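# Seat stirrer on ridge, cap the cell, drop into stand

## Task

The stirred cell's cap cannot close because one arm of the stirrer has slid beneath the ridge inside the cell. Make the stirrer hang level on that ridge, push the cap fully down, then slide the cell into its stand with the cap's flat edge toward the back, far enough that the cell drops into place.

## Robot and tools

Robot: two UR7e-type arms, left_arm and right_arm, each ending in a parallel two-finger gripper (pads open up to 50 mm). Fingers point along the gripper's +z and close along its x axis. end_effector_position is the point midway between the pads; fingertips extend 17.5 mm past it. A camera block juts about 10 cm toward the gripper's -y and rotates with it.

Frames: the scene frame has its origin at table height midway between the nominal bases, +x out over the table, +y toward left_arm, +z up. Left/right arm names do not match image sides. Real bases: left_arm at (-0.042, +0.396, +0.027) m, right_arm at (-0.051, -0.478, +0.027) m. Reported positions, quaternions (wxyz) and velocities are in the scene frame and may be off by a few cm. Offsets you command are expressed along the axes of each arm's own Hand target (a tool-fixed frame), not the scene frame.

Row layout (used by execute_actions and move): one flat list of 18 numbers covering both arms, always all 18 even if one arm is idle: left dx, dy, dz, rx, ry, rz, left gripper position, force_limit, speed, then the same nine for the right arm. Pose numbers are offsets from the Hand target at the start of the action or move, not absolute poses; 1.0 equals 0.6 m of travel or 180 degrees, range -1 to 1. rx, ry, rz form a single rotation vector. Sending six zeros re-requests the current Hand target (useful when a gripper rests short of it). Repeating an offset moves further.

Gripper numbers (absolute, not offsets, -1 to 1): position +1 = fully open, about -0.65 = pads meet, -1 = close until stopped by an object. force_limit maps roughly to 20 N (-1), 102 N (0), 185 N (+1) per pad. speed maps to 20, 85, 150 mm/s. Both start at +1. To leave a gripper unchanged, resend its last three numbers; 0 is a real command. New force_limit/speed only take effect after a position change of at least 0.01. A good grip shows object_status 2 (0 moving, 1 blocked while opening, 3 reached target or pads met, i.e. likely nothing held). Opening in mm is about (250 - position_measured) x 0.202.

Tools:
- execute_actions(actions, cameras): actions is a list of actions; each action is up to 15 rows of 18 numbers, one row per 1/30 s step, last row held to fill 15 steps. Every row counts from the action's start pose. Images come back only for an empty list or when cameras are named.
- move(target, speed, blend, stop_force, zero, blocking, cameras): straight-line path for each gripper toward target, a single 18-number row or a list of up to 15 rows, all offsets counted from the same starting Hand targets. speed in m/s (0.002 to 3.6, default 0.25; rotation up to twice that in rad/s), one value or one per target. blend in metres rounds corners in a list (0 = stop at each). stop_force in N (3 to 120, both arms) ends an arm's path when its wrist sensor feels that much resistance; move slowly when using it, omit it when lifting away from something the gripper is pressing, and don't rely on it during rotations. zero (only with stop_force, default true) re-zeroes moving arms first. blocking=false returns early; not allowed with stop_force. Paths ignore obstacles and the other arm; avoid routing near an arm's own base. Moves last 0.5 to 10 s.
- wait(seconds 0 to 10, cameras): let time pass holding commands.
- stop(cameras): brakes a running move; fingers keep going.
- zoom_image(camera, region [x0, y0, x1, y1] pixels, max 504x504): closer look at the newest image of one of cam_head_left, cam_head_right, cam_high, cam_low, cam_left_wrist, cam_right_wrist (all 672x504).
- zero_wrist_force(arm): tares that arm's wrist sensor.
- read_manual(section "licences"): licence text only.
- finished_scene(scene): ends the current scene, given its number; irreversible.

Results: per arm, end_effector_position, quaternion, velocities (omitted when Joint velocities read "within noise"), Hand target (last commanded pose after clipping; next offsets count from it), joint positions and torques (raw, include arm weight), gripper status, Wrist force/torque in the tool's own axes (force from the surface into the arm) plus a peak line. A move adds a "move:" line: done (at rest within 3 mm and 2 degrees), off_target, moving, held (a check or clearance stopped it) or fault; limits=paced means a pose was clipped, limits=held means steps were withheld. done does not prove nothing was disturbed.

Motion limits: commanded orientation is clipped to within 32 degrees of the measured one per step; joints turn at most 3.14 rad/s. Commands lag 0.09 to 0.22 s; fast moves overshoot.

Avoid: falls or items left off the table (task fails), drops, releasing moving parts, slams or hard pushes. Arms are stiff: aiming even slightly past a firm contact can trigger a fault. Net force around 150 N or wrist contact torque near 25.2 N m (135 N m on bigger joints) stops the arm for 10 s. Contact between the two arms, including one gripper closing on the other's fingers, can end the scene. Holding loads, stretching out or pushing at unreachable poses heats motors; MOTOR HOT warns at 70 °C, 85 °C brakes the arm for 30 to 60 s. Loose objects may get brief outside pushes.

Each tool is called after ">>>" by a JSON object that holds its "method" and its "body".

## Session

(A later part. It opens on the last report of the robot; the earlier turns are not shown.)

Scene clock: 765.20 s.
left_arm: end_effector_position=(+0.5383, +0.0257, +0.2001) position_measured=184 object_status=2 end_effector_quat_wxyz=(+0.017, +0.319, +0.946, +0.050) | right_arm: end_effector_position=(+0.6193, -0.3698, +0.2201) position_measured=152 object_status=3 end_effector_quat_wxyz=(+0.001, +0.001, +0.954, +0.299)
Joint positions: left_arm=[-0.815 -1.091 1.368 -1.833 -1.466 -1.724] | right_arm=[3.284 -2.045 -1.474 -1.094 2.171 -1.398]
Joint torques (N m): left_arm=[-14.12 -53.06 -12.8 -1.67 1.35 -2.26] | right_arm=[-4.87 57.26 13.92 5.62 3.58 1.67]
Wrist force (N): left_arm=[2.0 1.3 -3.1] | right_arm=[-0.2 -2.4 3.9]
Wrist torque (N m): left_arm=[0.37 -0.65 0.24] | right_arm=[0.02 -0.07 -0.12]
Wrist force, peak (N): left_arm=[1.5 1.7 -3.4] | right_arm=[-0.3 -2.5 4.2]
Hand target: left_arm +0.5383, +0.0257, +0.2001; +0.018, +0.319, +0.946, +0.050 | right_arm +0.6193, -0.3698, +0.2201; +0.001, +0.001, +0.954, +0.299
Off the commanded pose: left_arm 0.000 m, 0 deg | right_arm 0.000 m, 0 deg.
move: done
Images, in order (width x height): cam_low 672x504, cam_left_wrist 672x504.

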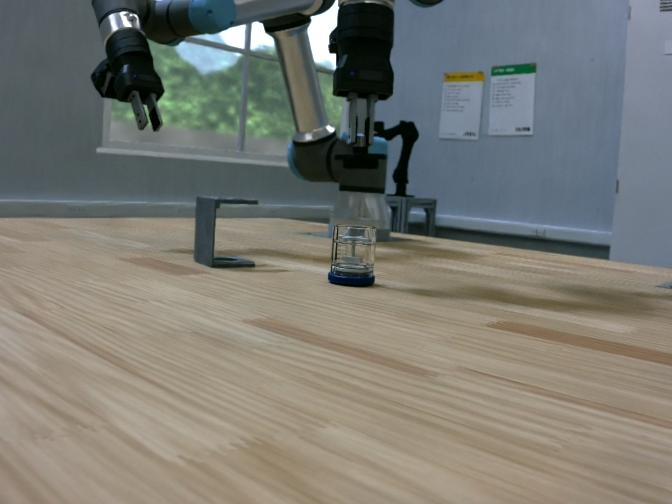

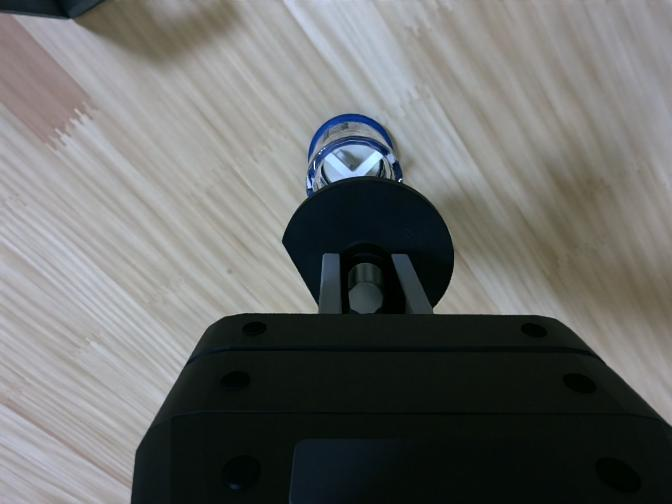

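>>> {"method": "move", "body": {"target": [-0.0038,-0.0143,0.1158,0,0,0,-1,-0.7,-1, 0,0,0,0,0,0,0,-0.85,-1], "speed": 0.08, "cameras": ["cam_low", "cam_left_wrist"]}}

>>> {"method": "zoom_image", "body": {"camera": "cam_low", "region": [315, 190, 395, 295]}}

>>> {"method": "zoom_image", "body": {"camera": "cam_left_wrist", "region": [270, 130, 470, 315]}}

Scene clock: 799.07 s.
left_arm: end_effector_position=(+0.5395, +0.0233, +0.1302) position_measured=184 object_status=2 end_effector_quat_wxyz=(+0.018, +0.319, +0.946, +0.050) | right_arm: end_effector_position=(+0.6193, -0.3698, +0.2201) position_measured=152 object_status=3 end_effector_quat_wxyz=(+0.001, +0.001, +0.954, +0.299)
Joint positions: left_arm=[-0.816 -1.028 1.46 -1.987 -1.466 -1.726] | right_arm=[3.284 -2.045 -1.474 -1.094 2.171 -1.398]
Joint torques (N m): left_arm=[-14.49 -37.01 -12 -4.48 -0.19 -2.27] | right_arm=[-2.8 56.13 14.6 5.45 3.35 1.64]
Wrist force (N): left_arm=[1.8 1.1 -3.1] | right_arm=[-0.4 -2.5 4.0]
Wrist torque (N m): left_arm=[0.34 -0.60 0.27] | right_arm=[0.00 -0.05 -0.11]
Wrist force, peak (N): left_arm=[1.8 1.6 -4.0] | right_arm=[-0.2 -2.6 4.2]
Hand target: left_arm +0.5395, +0.0233, +0.1301; +0.018, +0.319, +0.946, +0.050 | right_arm +0.6193, -0.3698, +0.2201; +0.001, +0.001, +0.954, +0.299
Off the commanded pose: left_arm 0.000 m, 0 deg | right_arm 0.000 m, 0 deg.
move: done
Images, in order (width x height): cam_low 672x504, cam_left_wrist 672x504.

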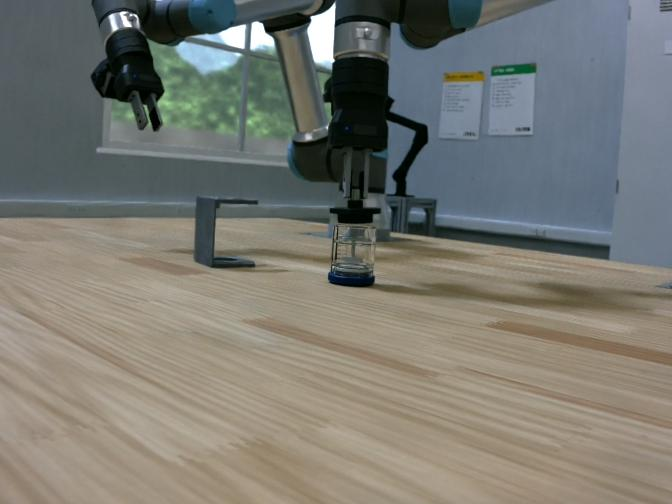

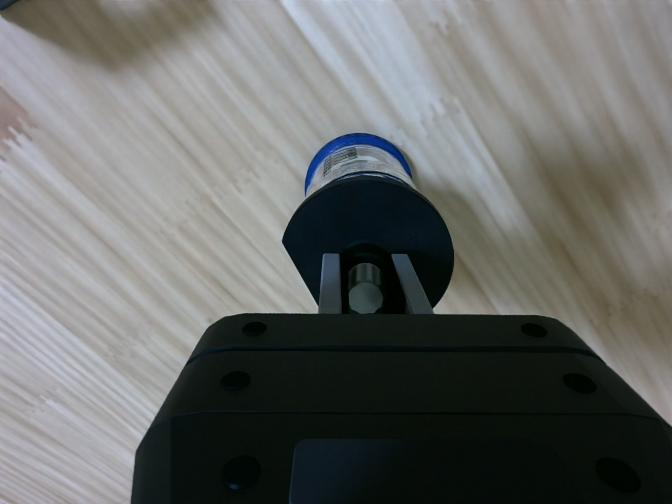

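Scaled by 4.800 from the camera's 672x504 image, which has a finer 960x720 frame.

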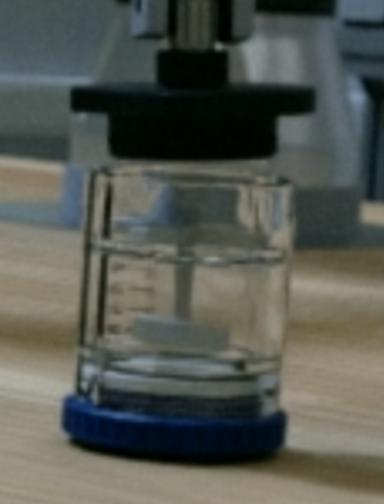

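Scaled by 2.520 from the camera's 672x504 image, which has a finer 960x720 frame.

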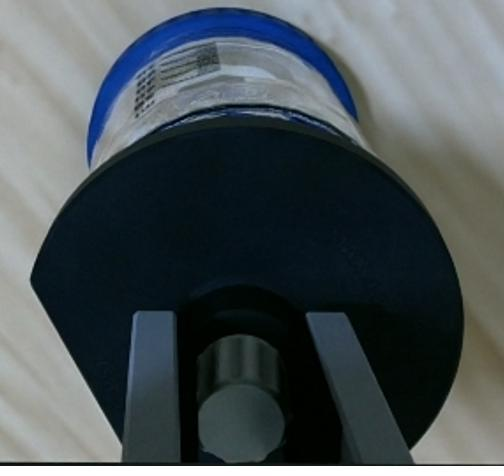

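>>> {"method": "move", "body": {"target": [-0.0001,-0.0024,0.0230,0,0,0,-1,-0.7,-1, 0,0,0,0,0,0,0,-0.85,-1], "speed": 0.01, "stop_force": 4, "cameras": ["cam_low", "cam_left_wrist"]}}

>>> {"method": "zoom_image", "body": {"camera": "cam_low", "region": [315, 190, 395, 295]}}

>>> {"method": "zoom_image", "body": {"camera": "cam_left_wrist", "region": [270, 130, 470, 315]}}

Scene clock: 820.40 s.
left_arm: end_effector_position=(+0.5395, +0.0233, +0.1206) position_measured=184 object_status=2 end_effector_quat_wxyz=(+0.018, +0.319, +0.946, +0.050) | right_arm: end_effector_position=(+0.6193, -0.3698, +0.2201) position_measured=152 object_status=3 end_effector_quat_wxyz=(+0.001, +0.001, +0.954, +0.299)
Joint positions: left_arm=[-0.816 -1.018 1.471 -2.008 -1.466 -1.726] | right_arm=[3.284 -2.045 -1.474 -1.094 2.171 -1.398]
Joint torques (N m): left_arm=[-5.73 -55.51 -40.02 -2.08 1.3 0.02] | right_arm=[-0.68 56.72 14.17 5.64 2.98 1.54]
Wrist force (N): left_arm=[1.8 1.1 -1.6] | right_arm=[-0.5 -2.5 3.8]
Wrist torque (N m): left_arm=[0.40 -0.61 0.26] | right_arm=[-0.01 -0.04 -0.12]
Wrist force, peak (N): left_arm=[2.5 0.9 -9.0] | right_arm=[-0.5 -2.4 4.1]
Hand target: left_arm +0.5395, +0.0233, +0.1206; +0.018, +0.319, +0.946, +0.050 (not the last commanded pose) | right_arm +0.6193, -0.3698, +0.2201; +0.001, +0.001, +0.954, +0.299
Off the commanded pose: left_arm 0.004 m, 0 deg | right_arm 0.000 m, 0 deg.
move: contact (left_arm)
Images, in order (width x height): cam_low 672x504, cam_left_wrist 672x504.

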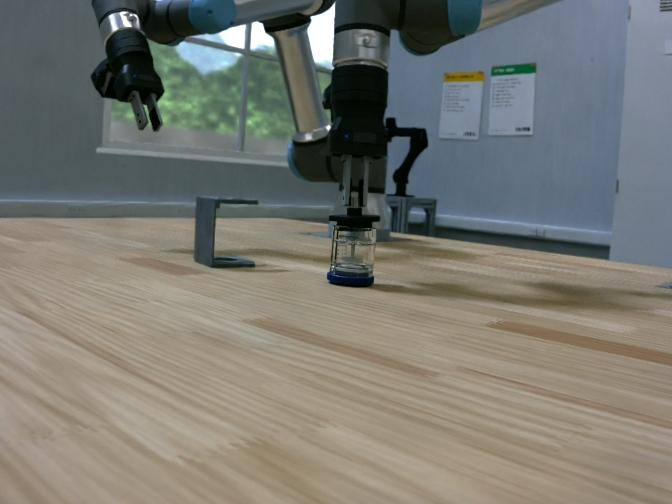

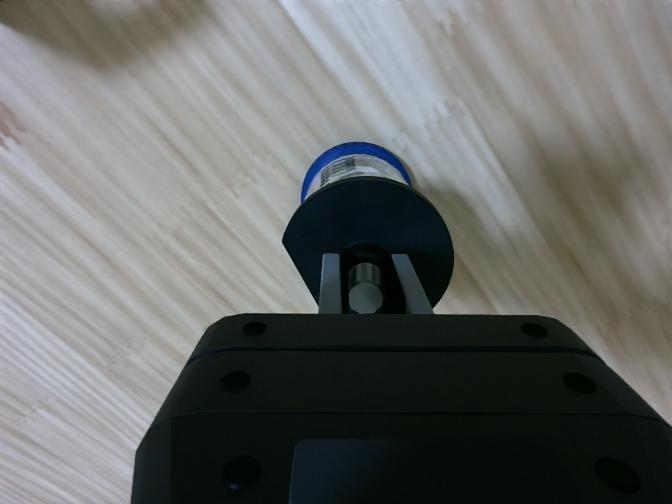

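Scaled by 4.800 from the camera's 672x504 image, which has a finer 960x720 frame.

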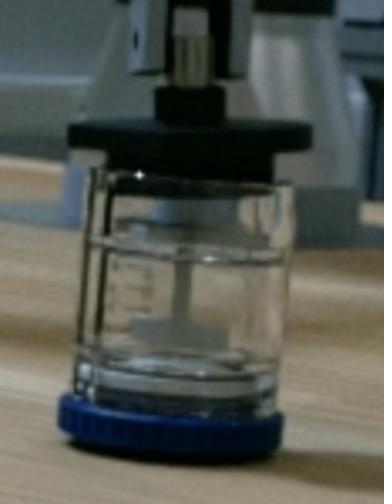

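Scaled by 2.520 from the camera's 672x504 image, which has a finer 960x720 frame.

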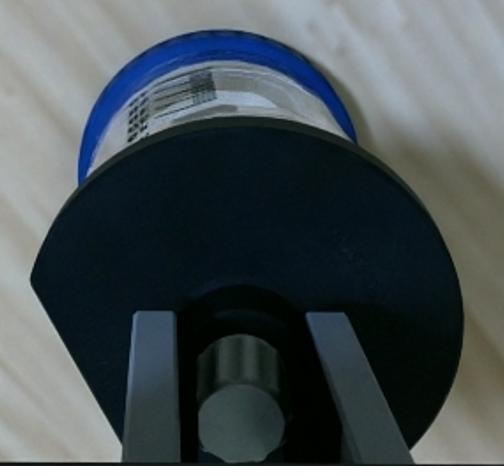

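>>> {"method": "move", "body": {"target": [0,0.0008,-0.0083,0,0,0,-1,-0.7,-1, 0,0,0,0,0,0,0,-0.85,-1], "speed": 0.02, "cameras": ["cam_low", "cam_left_wrist"]}}

>>> {"method": "zoom_image", "body": {"camera": "cam_low", "region": [315, 190, 395, 295]}}

>>> {"method": "zoom_image", "body": {"camera": "cam_left_wrist", "region": [270, 130, 470, 315]}}

Scene clock: 838.13 s.
left_arm: end_effector_position=(+0.5395, +0.0233, +0.1255) position_measured=184 object_status=2 end_effector_quat_wxyz=(+0.018, +0.319, +0.946, +0.050) | right_arm: end_effector_position=(+0.6193, -0.3698, +0.2201) position_measured=152 object_status=3 end_effector_quat_wxyz=(+0.001, +0.001, +0.954, +0.299)
Joint positions: left_arm=[-0.816 -1.023 1.465 -1.997 -1.466 -1.726] | right_arm=[3.284 -2.045 -1.474 -1.094 2.171 -1.398]
Joint torques (N m): left_arm=[-15.12 -54.49 -39.27 -1.82 1.23 -2.35] | right_arm=[-0.21 57.15 14.64 5.77 2.58 1.64]
Wrist force (N): left_arm=[1.7 1.4 -1.4] | right_arm=[-0.3 -2.5 3.8]
Wrist torque (N m): left_arm=[0.42 -0.60 0.27] | right_arm=[-0.01 -0.06 -0.12]
Wrist force, peak (N): left_arm=[2.1 1.4 -1.6] | right_arm=[-0.3 -2.6 4.3]
Hand target: left_arm +0.5395, +0.0232, +0.1256; +0.018, +0.319, +0.946, +0.050 | right_arm +0.6193, -0.3698, +0.2201; +0.001, +0.001, +0.954, +0.299
Off the commanded pose: left_arm 0.000 m, 0 deg | right_arm 0.000 m, 0 deg.
move: done
Images, in order (width x height): cam_low 672x504, cam_left_wrist 672x504.

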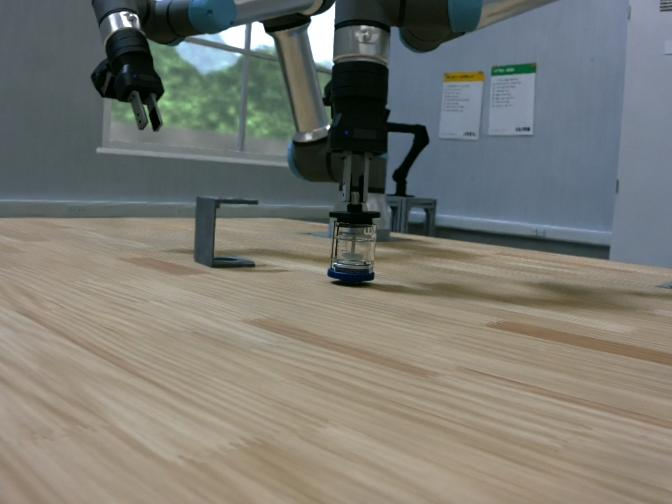

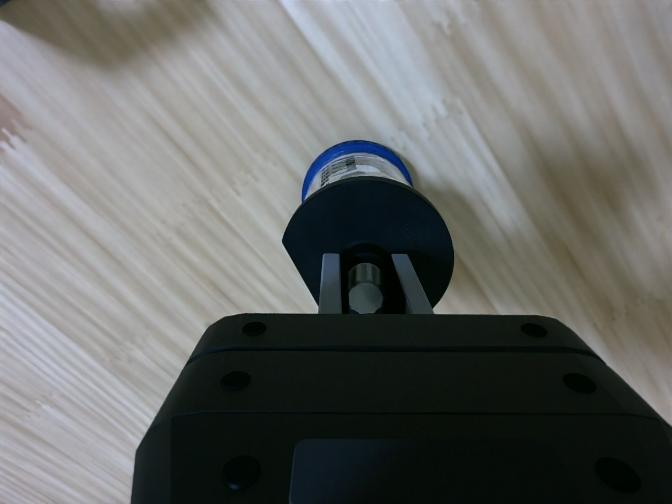

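Scaled by 4.800 from the camera's 672x504 image, which has a finer 960x720 frame.

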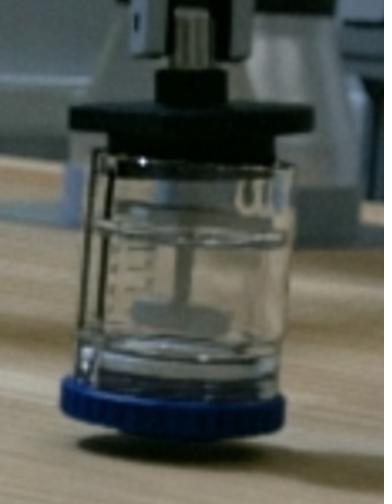

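Scaled by 2.520 from the camera's 672x504 image, which has a finer 960x720 frame.

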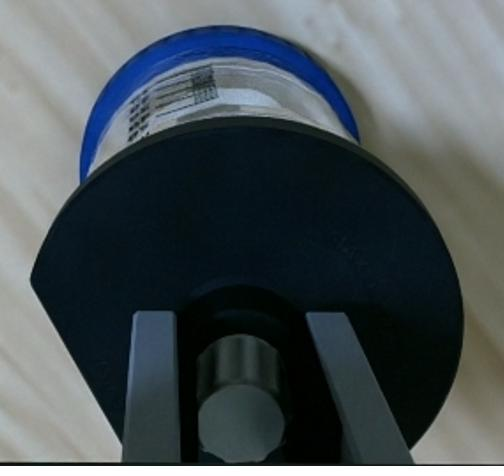

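>>> {"method": "move", "body": {"target": [0,-0.0010,0.0100,0,0,0,-1,-0.7,-1, 0,0,0,0,0,0,0,-0.85,-1], "speed": 0.01, "stop_force": 4, "cameras": ["cam_low", "cam_left_wrist"]}}

>>> {"method": "zoom_image", "body": {"camera": "cam_low", "region": [315, 190, 395, 295]}}

Scene clock: 845.50 s.
left_arm: end_effector_position=(+0.5395, +0.0232, +0.1202) position_measured=184 object_status=2 end_effector_quat_wxyz=(+0.018, +0.319, +0.946, +0.050) | right_arm: end_effector_position=(+0.6193, -0.3698, +0.2201) position_measured=152 object_status=3 end_effector_quat_wxyz=(+0.001, +0.001, +0.954, +0.299)
Joint positions: left_arm=[-0.816 -1.018 1.471 -2.009 -1.466 -1.726] | right_arm=[3.284 -2.045 -1.474 -1.094 2.171 -1.398]
Joint torques (N m): left_arm=[-6.38 -51.91 -38.23 -1.69 0.82 0.05] | right_arm=[0.75 57.34 14.23 5.64 2.13 1.57]
Wrist force (N): left_arm=[1.7 1.4 -4.7] | right_arm=[-0.3 -2.1 3.7]
Wrist torque (N m): left_arm=[0.40 -0.63 0.26] | right_arm=[0.05 -0.06 -0.12]
Wrist force, peak (N): left_arm=[1.6 2.2 -9.5] | right_arm=[-0.4 -2.7 4.2]
Hand target: left_arm +0.5395, +0.0232, +0.1202; +0.018, +0.319, +0.946, +0.050 (not the last commanded pose) | right_arm +0.6193, -0.3698, +0.2201; +0.001, +0.001, +0.954, +0.299
Off the commanded pose: left_arm 0.001 m, 0 deg | right_arm 0.000 m, 0 deg.
move: contact (left_arm)
Images, in order (width x height): cam_low 672x504, cam_left_wrist 672x504.

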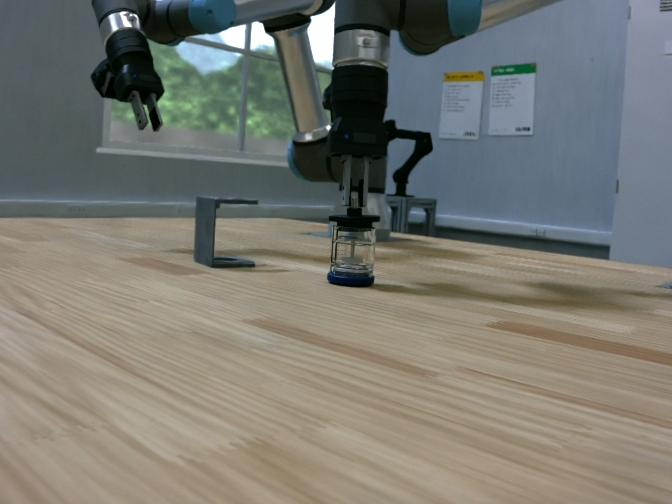

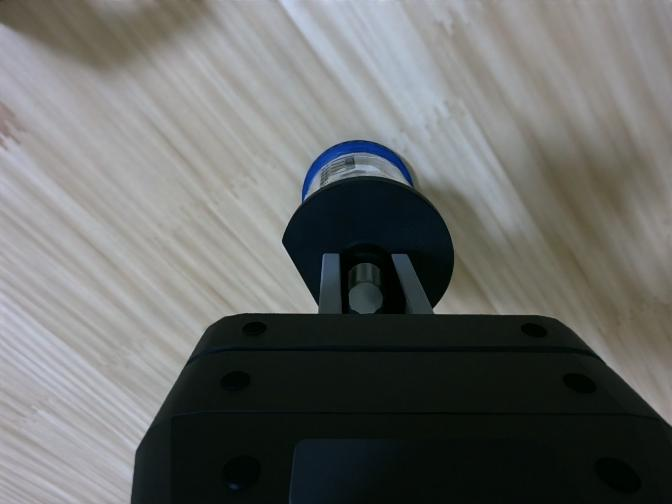

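Scaled by 4.800 from the camera's 672x504 image, which has a finer 960x720 frame.

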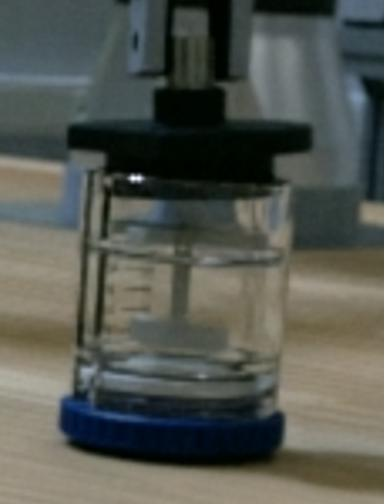

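>>> {"method": "move", "body": {"target": [0,-0.0017,0.0160,0,0,0,-1,-0.7,-1, 0,0,0,0,0,0,0,-0.85,-1], "speed": 0.01, "stop_force": 22, "cameras": ["cam_low", "cam_left_wrist"]}}

>>> {"method": "zoom_image", "body": {"camera": "cam_low", "region": [315, 190, 395, 295]}}

Scene clock: 854.77 s.
left_arm: end_effector_position=(+0.5395, +0.0232, +0.1129) position_measured=184 object_status=2 end_effector_quat_wxyz=(+0.018, +0.319, +0.946, +0.050) | right_arm: end_effector_position=(+0.6193, -0.3698, +0.2201) position_measured=152 object_status=3 end_effector_quat_wxyz=(+0.001, +0.001, +0.954, +0.299)
Joint positions: left_arm=[-0.816 -1.01 1.479 -2.025 -1.466 -1.726] | right_arm=[3.284 -2.045 -1.474 -1.094 2.171 -1.398]
Joint torques (N m): left_arm=[-5.86 -42.68 -31.7 -1.31 0.72 0.03] | right_arm=[1.03 55.79 14.37 5.75 2.04 1.74]
Wrist force (N): left_arm=[5.3 3.4 -22.2] | right_arm=[-0.7 -2.2 3.8]
Wrist torque (N m): left_arm=[0.43 -0.54 0.24] | right_arm=[0.03 0.00 -0.12]
Wrist force, peak (N): left_arm=[7.0 4.8 -35.0] | right_arm=[-0.4 -2.8 4.0]
Hand target: left_arm +0.5395, +0.0232, +0.1129; +0.018, +0.319, +0.946, +0.050 (not the last commanded pose) | right_arm +0.6193, -0.3698, +0.2201; +0.001, +0.001, +0.954, +0.299
Off the commanded pose: left_arm 0.002 m, 0 deg | right_arm 0.000 m, 0 deg.
move: contact (left_arm)
Images, in order (width x height): cam_low 672x504, cam_left_wrist 672x504.

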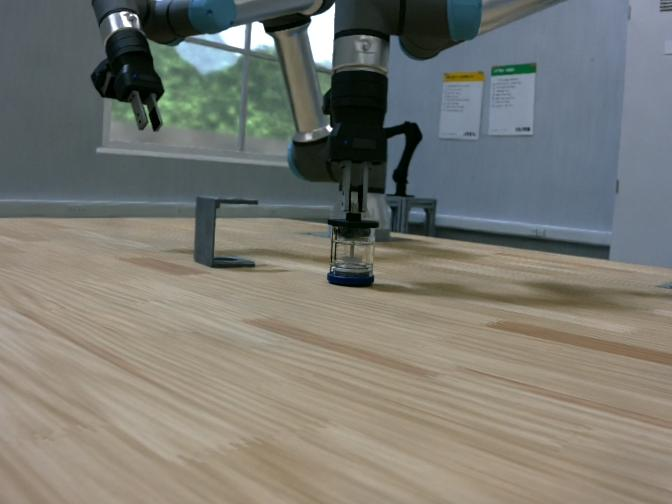

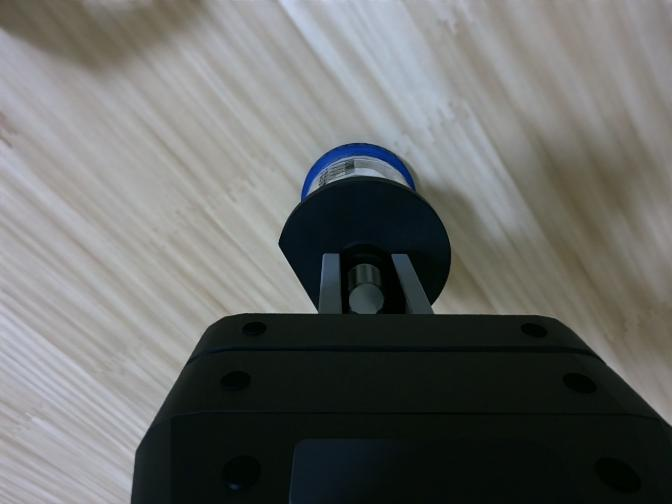

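Scaled by 4.800 from the camera's 672x504 image, which has a finer 960x720 frame.

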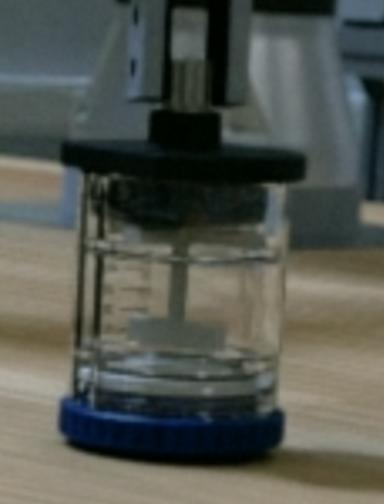

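>>> {"method": "move", "body": {"target": [[0,0,0,0,0,0,0.175,-0.7,-1, 0,0,0,0,0,0,0,-0.85,-1],[0,0,-0.07,0,0,0,0.175,-0.7,-1, 0,0,0,0,0,0,0,-0.85,-1],[0,0,-0.07,0.0333,0,0,0.175,-0.7,-1, 0,0,0,0,0,0,0,-0.85,-1]], "speed": 0.05, "cameras": ["cam_low", "cam_left_wrist"]}}

>>> {"method": "zoom_image", "body": {"camera": "cam_low", "region": [315, 190, 395, 295]}}

>>> {"method": "zoom_image", "body": {"camera": "cam_left_wrist", "region": [270, 130, 470, 315]}}

Scene clock: 866.57 s.
left_arm: end_effector_position=(+0.5368, +0.0197, +0.1547) position_measured=126 object_status=3 end_effector_quat_wxyz=(+0.001, +0.320, +0.948, +0.001) | right_arm: end_effector_position=(+0.6193, -0.3698, +0.2201) position_measured=152 object_status=3 end_effector_quat_wxyz=(+0.001, +0.001, +0.954, +0.299)
Joint positions: left_arm=[-0.783 -1.048 1.424 -1.948 -1.569 -1.692] | right_arm=[3.284 -2.045 -1.474 -1.094 2.171 -1.398]
Joint torques (N m): left_arm=[15.46 -35.16 -40.28 -4.56 -1.6 1.65] | right_arm=[1.17 57.31 14.75 5.67 1.66 1.6]
Wrist force (N): left_arm=[1.7 1.1 -3.5] | right_arm=[-0.3 -2.2 3.8]
Wrist torque (N m): left_arm=[0.33 -0.63 0.08] | right_arm=[0.05 -0.07 -0.11]
Wrist force, peak (N): left_arm=[5.5 3.5 -22.4] | right_arm=[-0.3 -2.8 4.3]
Hand target: left_arm +0.5368, +0.0197, +0.1547; +0.001, +0.320, +0.948, +0.001 | right_arm +0.6193, -0.3698, +0.2201; +0.001, +0.001, +0.954, +0.299
Off the commanded pose: left_arm 0.000 m, 0 deg | right_arm 0.000 m, 0 deg.
move: done
Images, in order (width x height): cam_low 672x504, cam_left_wrist 672x504.

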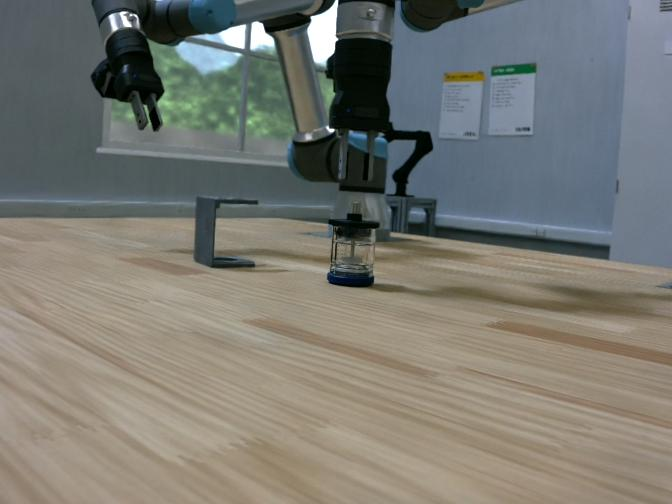

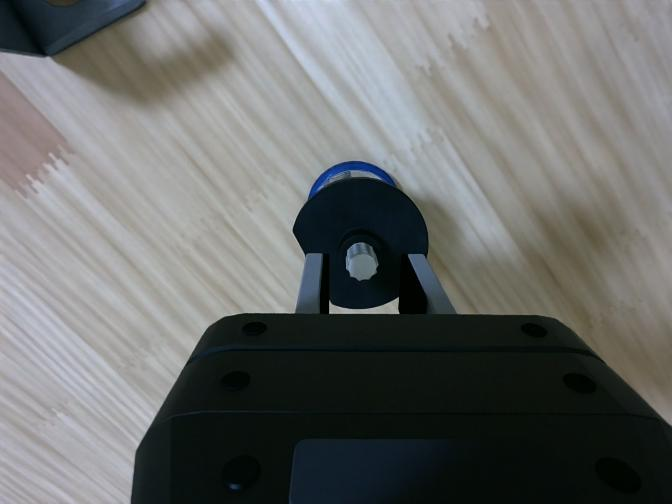

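Scaled by 4.800 from the camera's 672x504 image, which has a finer 960x720 frame.

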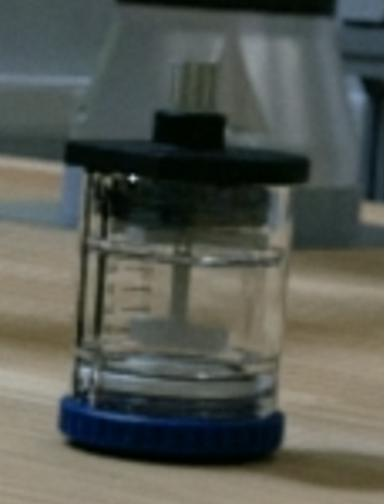

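Scaled by 2.520 from the camera's 672x504 image, which has a finer 960x720 frame.

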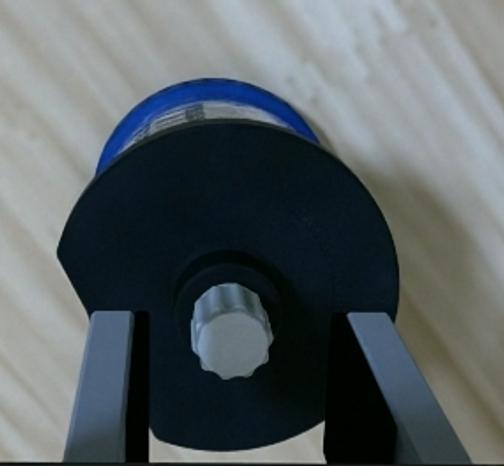

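>>> {"method": "move", "body": {"target": [[0.0025,0.008,0,0,0,0,-1,-0.7,0, 0,0,0,0,0,0,0,-0.85,-1],[0.0025,0.008,0.03,0,0,0,-1,-0.7,0, 0,0,0,0,0,0,0,-0.85,-1]], "speed": 0.05}}

>>> {"method": "move", "body": {"target": [0,0,0.03,0,0,0,-1,-0.7,0, 0,0,0,0,0,0,0,-0.85,-1], "speed": 0.01, "stop_force": 42, "cameras": ["cam_low", "cam_left_wrist"]}}

>>> {"method": "zoom_image", "body": {"camera": "cam_low", "region": [315, 190, 395, 295]}}

Scene clock: 880.67 s.
left_arm: end_effector_position=(+0.5385, +0.0244, +0.1368) position_measured=251 object_status=3 end_effector_quat_wxyz=(+0.001, +0.320, +0.948, +0.001) | right_arm: end_effector_position=(+0.6193, -0.3698, +0.2201) position_measured=152 object_status=3 end_effector_quat_wxyz=(+0.001, +0.001, +0.954, +0.299)
Joint positions: left_arm=[-0.776 -1.034 1.451 -1.989 -1.569 -1.685] | right_arm=[3.284 -2.045 -1.474 -1.094 2.171 -1.398]
Joint torques (N m): left_arm=[14.99 -34.64 -12.23 -5.04 -1.3 1.78] | right_arm=[1.16 57.17 14.7 5.62 1.25 1.47]
Wrist force (N): left_arm=[1.5 1.4 -3.8] | right_arm=[-0.5 -2.6 4.0]
Wrist torque (N m): left_arm=[0.36 -0.57 0.11] | right_arm=[-0.03 -0.02 -0.12]
Wrist force, peak (N): left_arm=[1.5 1.6 -3.8] | right_arm=[-0.4 -2.8 4.3]
Hand target: left_arm +0.5386, +0.0244, +0.1367; +0.001, +0.320, +0.948, +0.001 | right_arm +0.6193, -0.3698, +0.2201; +0.001, +0.001, +0.954, +0.299
Off the commanded pose: left_arm 0.000 m, 0 deg | right_arm 0.000 m, 0 deg.
move: done

Scene clock: 883.30 s.
left_arm: end_effector_position=(+0.5387, +0.0243, +0.1245) position_measured=251 object_status=3 end_effector_quat_wxyz=(+0.001, +0.320, +0.948, +0.000) | right_arm: end_effector_position=(+0.6193, -0.3698, +0.2201) position_measured=152 object_status=3 end_effector_quat_wxyz=(+0.001, +0.001, +0.954, +0.299)
Joint positions: left_arm=[-0.776 -1.022 1.466 -2.017 -1.569 -1.685] | right_arm=[3.284 -2.045 -1.474 -1.094 2.171 -1.398]
Joint torques (N m): left_arm=[12.93 -26.71 -23.07 -0.21 -0.09 1.75] | right_arm=[1.1 55.69 15.2 5.37 1.21 1.55]
Wrist force (N): left_arm=[8.2 1.2 -45.3] | right_arm=[-0.4 -2.2 3.7]
Wrist torque (N m): left_arm=[0.37 -0.39 0.09] | right_arm=[0.05 -0.05 -0.12]
Wrist force, peak (N): left_arm=[10.7 1.5 -62.7] | right_arm=[-0.2 -2.6 4.1]
Hand target: left_arm +0.5387, +0.0243, +0.1245; +0.001, +0.320, +0.948, +0.000 (not the last commanded pose) | right_arm +0.6193, -0.3698, +0.2201; +0.001, +0.001, +0.954, +0.299
Off the commanded pose: left_arm 0.006 m, 0 deg | right_arm 0.000 m, 0 deg.
move: contact (left_arm)
Images, in order (width x height): cam_low 672x504, cam_left_wrist 672x504.

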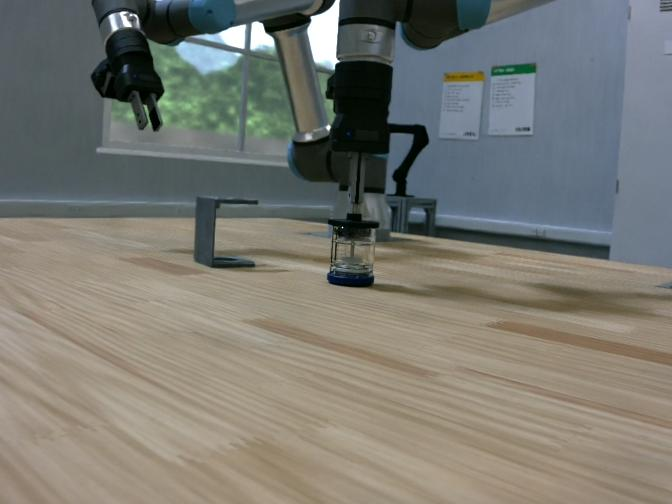

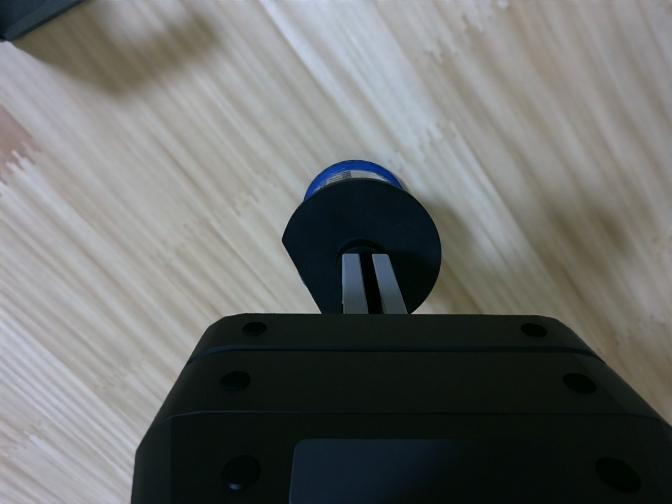

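Scaled by 4.800 from the camera's 672x504 image, which has a finer 960x720 frame.

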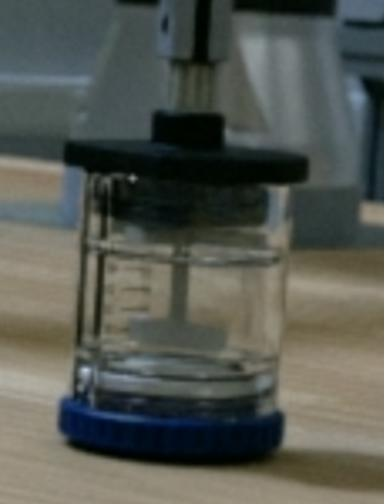

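>>> {"method": "move", "body": {"target": [[0,0,-0.04,0,0,0,-1,-0.7,0, 0,0,0,0,0,0,0,-0.85,-1],[0,0,-0.04,0,0,0,0.3,-0.7,0, 0,0,0,0,0,0,0,-0.85,-1]], "speed": 0.05, "cameras": ["cam_low", "cam_left_wrist"]}}

>>> {"method": "zoom_image", "body": {"camera": "cam_left_wrist", "region": [270, 130, 470, 315]}}

>>> {"method": "zoom_image", "body": {"camera": "cam_low", "region": [315, 190, 395, 295]}}

Scene clock: 892.40 s.
left_arm: end_effector_position=(+0.5386, +0.0244, +0.1485) position_measured=107 object_status=3 end_effector_quat_wxyz=(+0.001, +0.320, +0.948, +0.000) | right_arm: end_effector_position=(+0.6193, -0.3698, +0.2201) position_measured=152 object_status=3 end_effector_quat_wxyz=(+0.001, +0.001, +0.954, +0.299)
Joint positions: left_arm=[-0.776 -1.045 1.436 -1.964 -1.569 -1.685] | right_arm=[3.284 -2.045 -1.474 -1.094 2.171 -1.398]
Joint torques (N m): left_arm=[-13.63 -53.78 -38.98 -1.46 0.27 -2.06] | right_arm=[2.16 58.08 14.37 5.63 1.13 1.64]
Wrist force (N): left_arm=[1.4 1.2 -3.3] | right_arm=[-0.3 -2.4 3.5]
Wrist torque (N m): left_arm=[0.33 -0.57 0.10] | right_arm=[0.01 -0.06 -0.12]
Wrist force, peak (N): left_arm=[8.4 1.4 -45.7] | right_arm=[-0.6 -2.6 4.1]
Hand target: left_arm +0.5386, +0.0243, +0.1485; +0.001, +0.320, +0.948, +0.000 | right_arm +0.6193, -0.3698, +0.2201; +0.001, +0.001, +0.954, +0.299
Off the commanded pose: left_arm 0.000 m, 0 deg | right_arm 0.000 m, 0 deg.
move: done
Images, in order (width x height): cam_low 672x504, cam_left_wrist 672x504.

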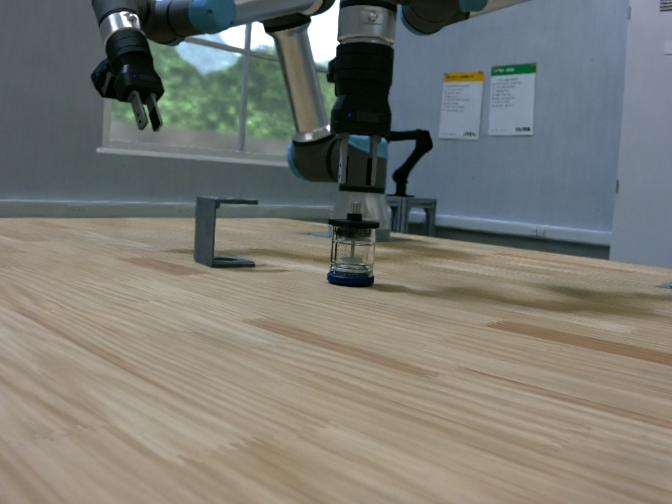

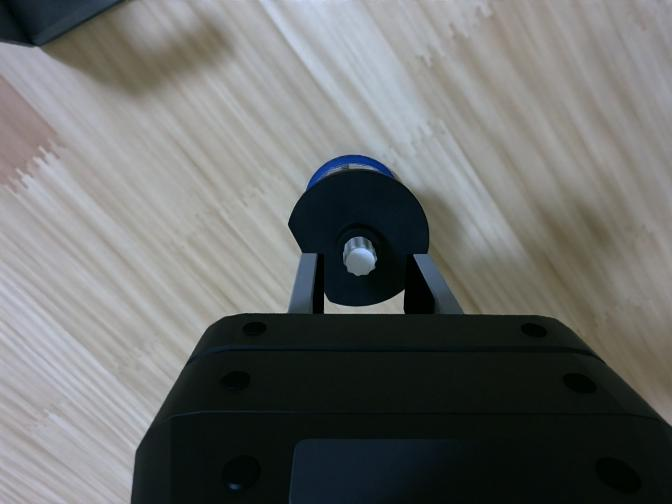

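Scaled by 2.520 from the camera's 672x504 image, which has a finer 960x720 frame.

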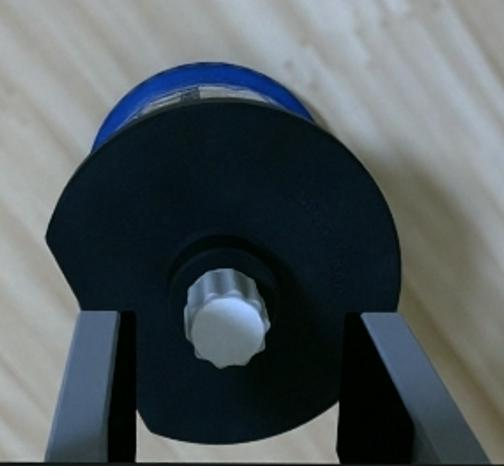

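Scaled by 4.800 from the camera's 672x504 image, which has a finer 960x720 frame.

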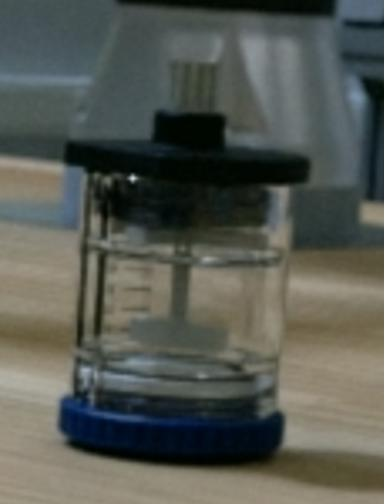

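>>> {"method": "move", "body": {"target": [0.0017,0.0008,0.0623,0,0,0,0.3,-0.7,-1, 0,0,0,0,0,0,0,-0.85,-1], "speed": 0.04, "stop_force": 6}}

>>> {"method": "move", "body": {"target": [[0,0,0,0,0,0,-1,-0.7,-1, 0,0,0,0,0,0,0,-0.85,-1],[0,0,-0.1,0,0,0,-1,-0.7,-1, 0,0,0,0,0,0,0,-0.85,-1]], "speed": 0.04, "cameras": ["cam_low", "cam_left_wrist"]}}

>>> {"method": "zoom_image", "body": {"camera": "cam_low", "region": [315, 150, 395, 255]}}

>>> {"method": "zoom_image", "body": {"camera": "cam_left_wrist", "region": [0, 0, 500, 315]}}

Scene clock: 908.37 s.
left_arm: end_effector_position=(+0.5382, +0.0253, +0.1112) position_measured=107 object_status=3 end_effector_quat_wxyz=(+0.001, +0.320, +0.948, +0.000) | right_arm: end_effector_position=(+0.6193, -0.3698, +0.2201) position_measured=152 object_status=3 end_effector_quat_wxyz=(+0.001, +0.001, +0.954, +0.299)
Joint positions: left_arm=[-0.776 -1.01 1.484 -2.047 -1.569 -1.684] | right_arm=[3.284 -2.045 -1.474 -1.094 2.171 -1.398]
Joint torques (N m): left_arm=[15.26 -35.64 -10.95 -4.64 -0.56 1.65] | right_arm=[1.27 56.79 14.76 5.73 0.45 1.44]
Wrist force (N): left_arm=[1.8 1.1 -3.4] | right_arm=[-0.2 -2.5 3.7]
Wrist torque (N m): left_arm=[0.39 -0.67 0.08] | right_arm=[-0.01 -0.07 -0.12]
Wrist force, peak (N): left_arm=[1.4 1.4 -4.1] | right_arm=[-0.5 -2.6 4.3]
Hand target: left_arm +0.5382, +0.0253, +0.1112; +0.001, +0.320, +0.948, +0.000 | right_arm +0.6193, -0.3698, +0.2201; +0.001, +0.001, +0.954, +0.299
Off the commanded pose: left_arm 0.000 m, 0 deg | right_arm 0.000 m, 0 deg.
move: done

Scene clock: 911.37 s.
left_arm: end_effector_position=(+0.5381, +0.0253, +0.1710) position_measured=186 object_status=2 end_effector_quat_wxyz=(+0.001, +0.320, +0.948, +0.000) | right_arm: end_effector_position=(+0.6193, -0.3698, +0.2201) position_measured=152 object_status=3 end_effector_quat_wxyz=(+0.001, +0.001, +0.954, +0.299)
Joint positions: left_arm=[-0.776 -1.067 1.409 -1.914 -1.569 -1.685] | right_arm=[3.284 -2.045 -1.474 -1.094 2.171 -1.398]
Joint torques (N m): left_arm=[-15.12 -54.01 -40.22 -1.6 0.4 -2.29] | right_arm=[2.24 57.14 16.27 5.47 0.54 1.62]
Wrist force (N): left_arm=[1.8 1.0 -1.1] | right_arm=[-0.4 -2.3 3.9]
Wrist torque (N m): left_arm=[0.35 -0.69 0.10] | right_arm=[0.01 -0.06 -0.12]
Wrist force, peak (N): left_arm=[0.5 1.2 -7.8] | right_arm=[-0.3 -2.6 4.2]
Hand target: left_arm +0.5381, +0.0253, +0.1712; +0.001, +0.320, +0.948, +0.000 | right_arm +0.6193, -0.3698, +0.2201; +0.001, +0.001, +0.954, +0.299
Off the commanded pose: left_arm 0.000 m, 0 deg | right_arm 0.000 m, 0 deg.
move: done
Images, in order (width x height): cam_low 672x504, cam_left_wrist 672x504.

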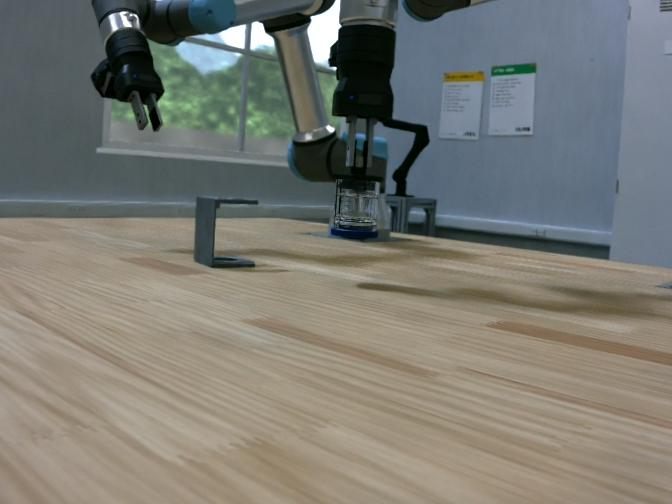

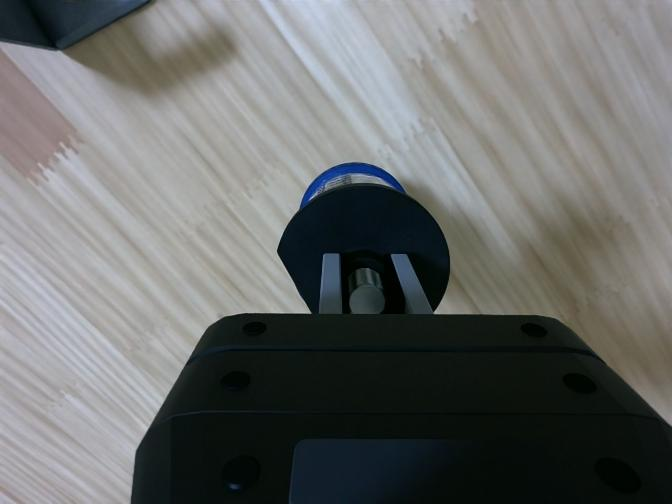

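Scaled by 4.800 from the camera's 672x504 image, which has a finer 960x720 frame.

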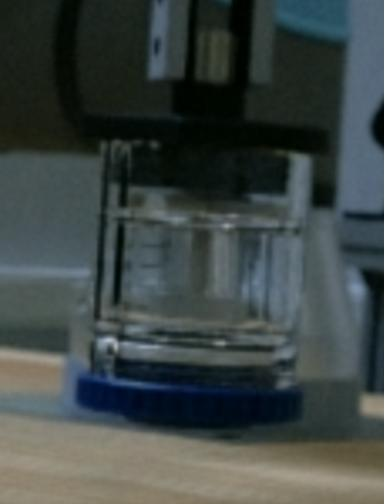

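Scaled by 1.008 from the camera's 672x504 image, which has a finer 960x720 frame.

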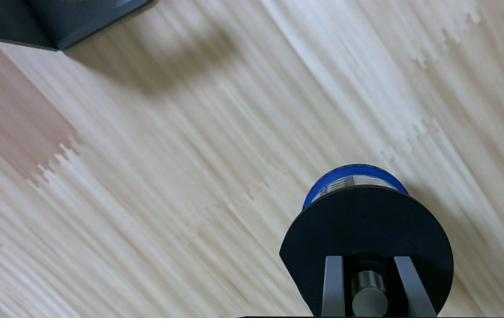

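>>> {"method": "move", "body": {"target": [-0.1091,-0.2948,0,0,0,0,-1,-0.7,-1, 0,0,0,0,0,0,0,-0.85,-1], "speed": 0.1, "cameras": ["cam_low", "cam_left_wrist", "cam_right_wrist", "cam_high"]}}

>>> {"method": "zoom_image", "body": {"camera": "cam_left_wrist", "region": [100, 0, 500, 300]}}

>>> {"method": "zoom_image", "body": {"camera": "cam_right_wrist", "region": [300, 130, 500, 310]}}

Scene clock: 927.57 s.
left_arm: end_effector_position=(+0.4830, -0.1550, +0.1710) position_measured=186 object_status=2 end_effector_quat_wxyz=(+0.001, +0.320, +0.948, +0.000) | right_arm: end_effector_position=(+0.6193, -0.3698, +0.2201) position_measured=152 object_status=3 end_effector_quat_wxyz=(+0.001, +0.001, +0.954, +0.299)
Joint positions: left_arm=[-0.998 -0.891 1.122 -1.804 -1.569 -1.907] | right_arm=[3.284 -2.045 -1.474 -1.094 2.171 -1.398]
Joint torques (N m): left_arm=[-15.39 -40.73 -40.96 -1.89 1.13 -2.23] | right_arm=[0.67 56.24 14.76 5.44 0.3 1.42]
Wrist force (N): left_arm=[1.6 1.0 -1.0] | right_arm=[-0.4 -2.5 4.1]
Wrist torque (N m): left_arm=[0.32 -0.61 0.28] | right_arm=[-0.01 -0.04 -0.12]
Wrist force, peak (N): left_arm=[2.1 2.4 -1.3] | right_arm=[-0.4 -2.4 4.2]
Hand target: left_arm +0.4830, -0.1551, +0.1710; +0.001, +0.320, +0.948, +0.000 | right_arm +0.6193, -0.3698, +0.2201; +0.001, +0.001, +0.954, +0.299
Off the commanded pose: left_arm 0.000 m, 0 deg | right_arm 0.000 m, 0 deg.
move: done
Images, in order (width x height): cam_high 672x504, cam_low 672x504, cam_left_wrist 672x504, cam_right_wrist 672x504.

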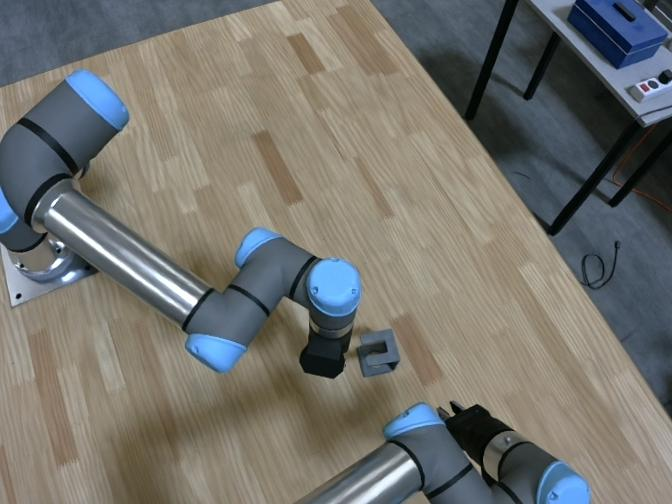

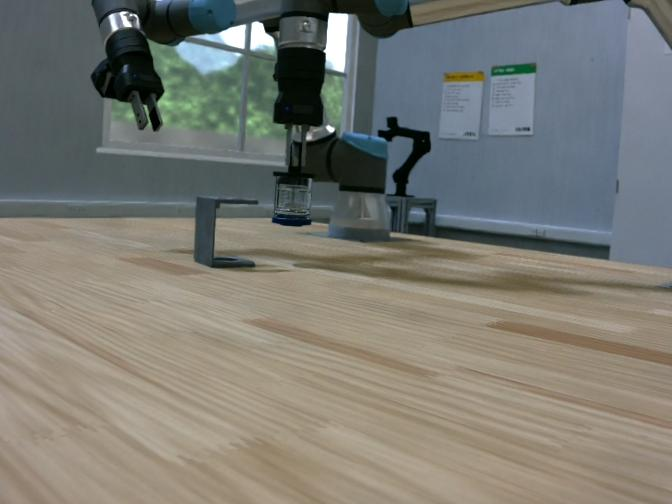

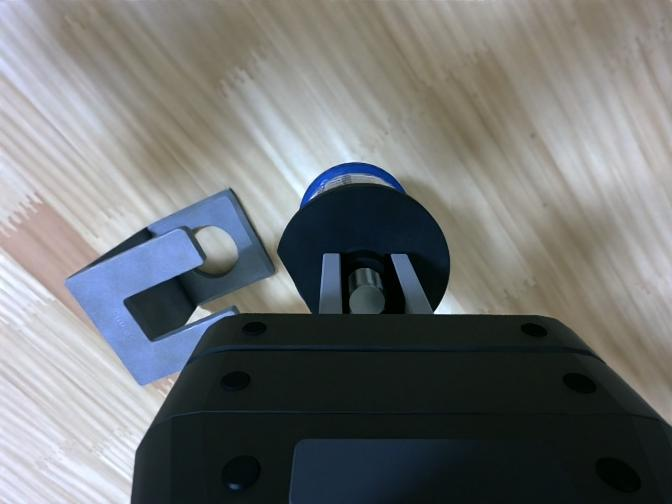

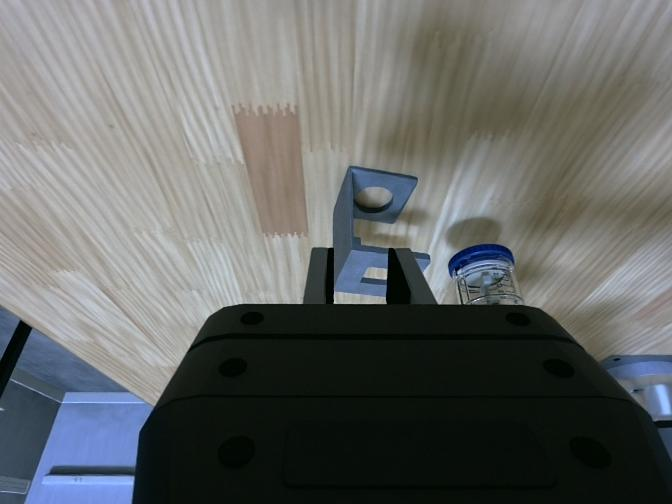

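Scaled by 1.260 from the camera's 672x504 image, which has a finer 960x720 frame.

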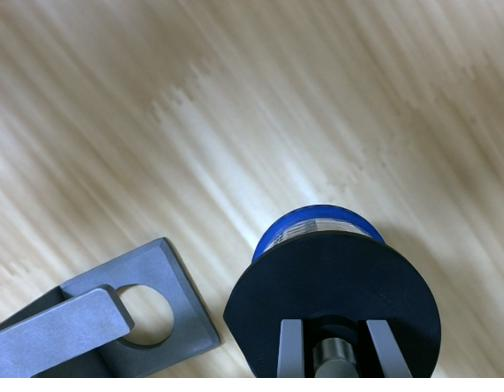

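Scaled by 2.520 from the camera's 672x504 image, which has a finer 960x720 frame.

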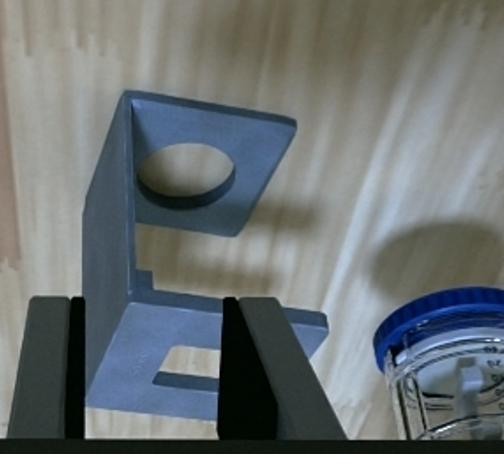

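Great view of the stand from left wrist. Zoom for measurements.

>>> {"method": "zoom_image", "body": {"camera": "cam_left_wrist", "region": [55, 180, 295, 390]}}

Scaled by 2.100 from the camera's 672x504 image, which has a finer 960x720 frame.

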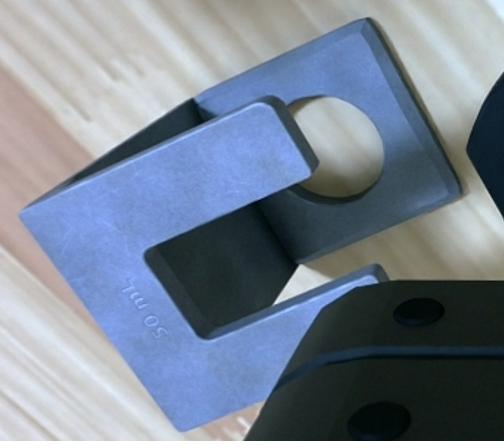

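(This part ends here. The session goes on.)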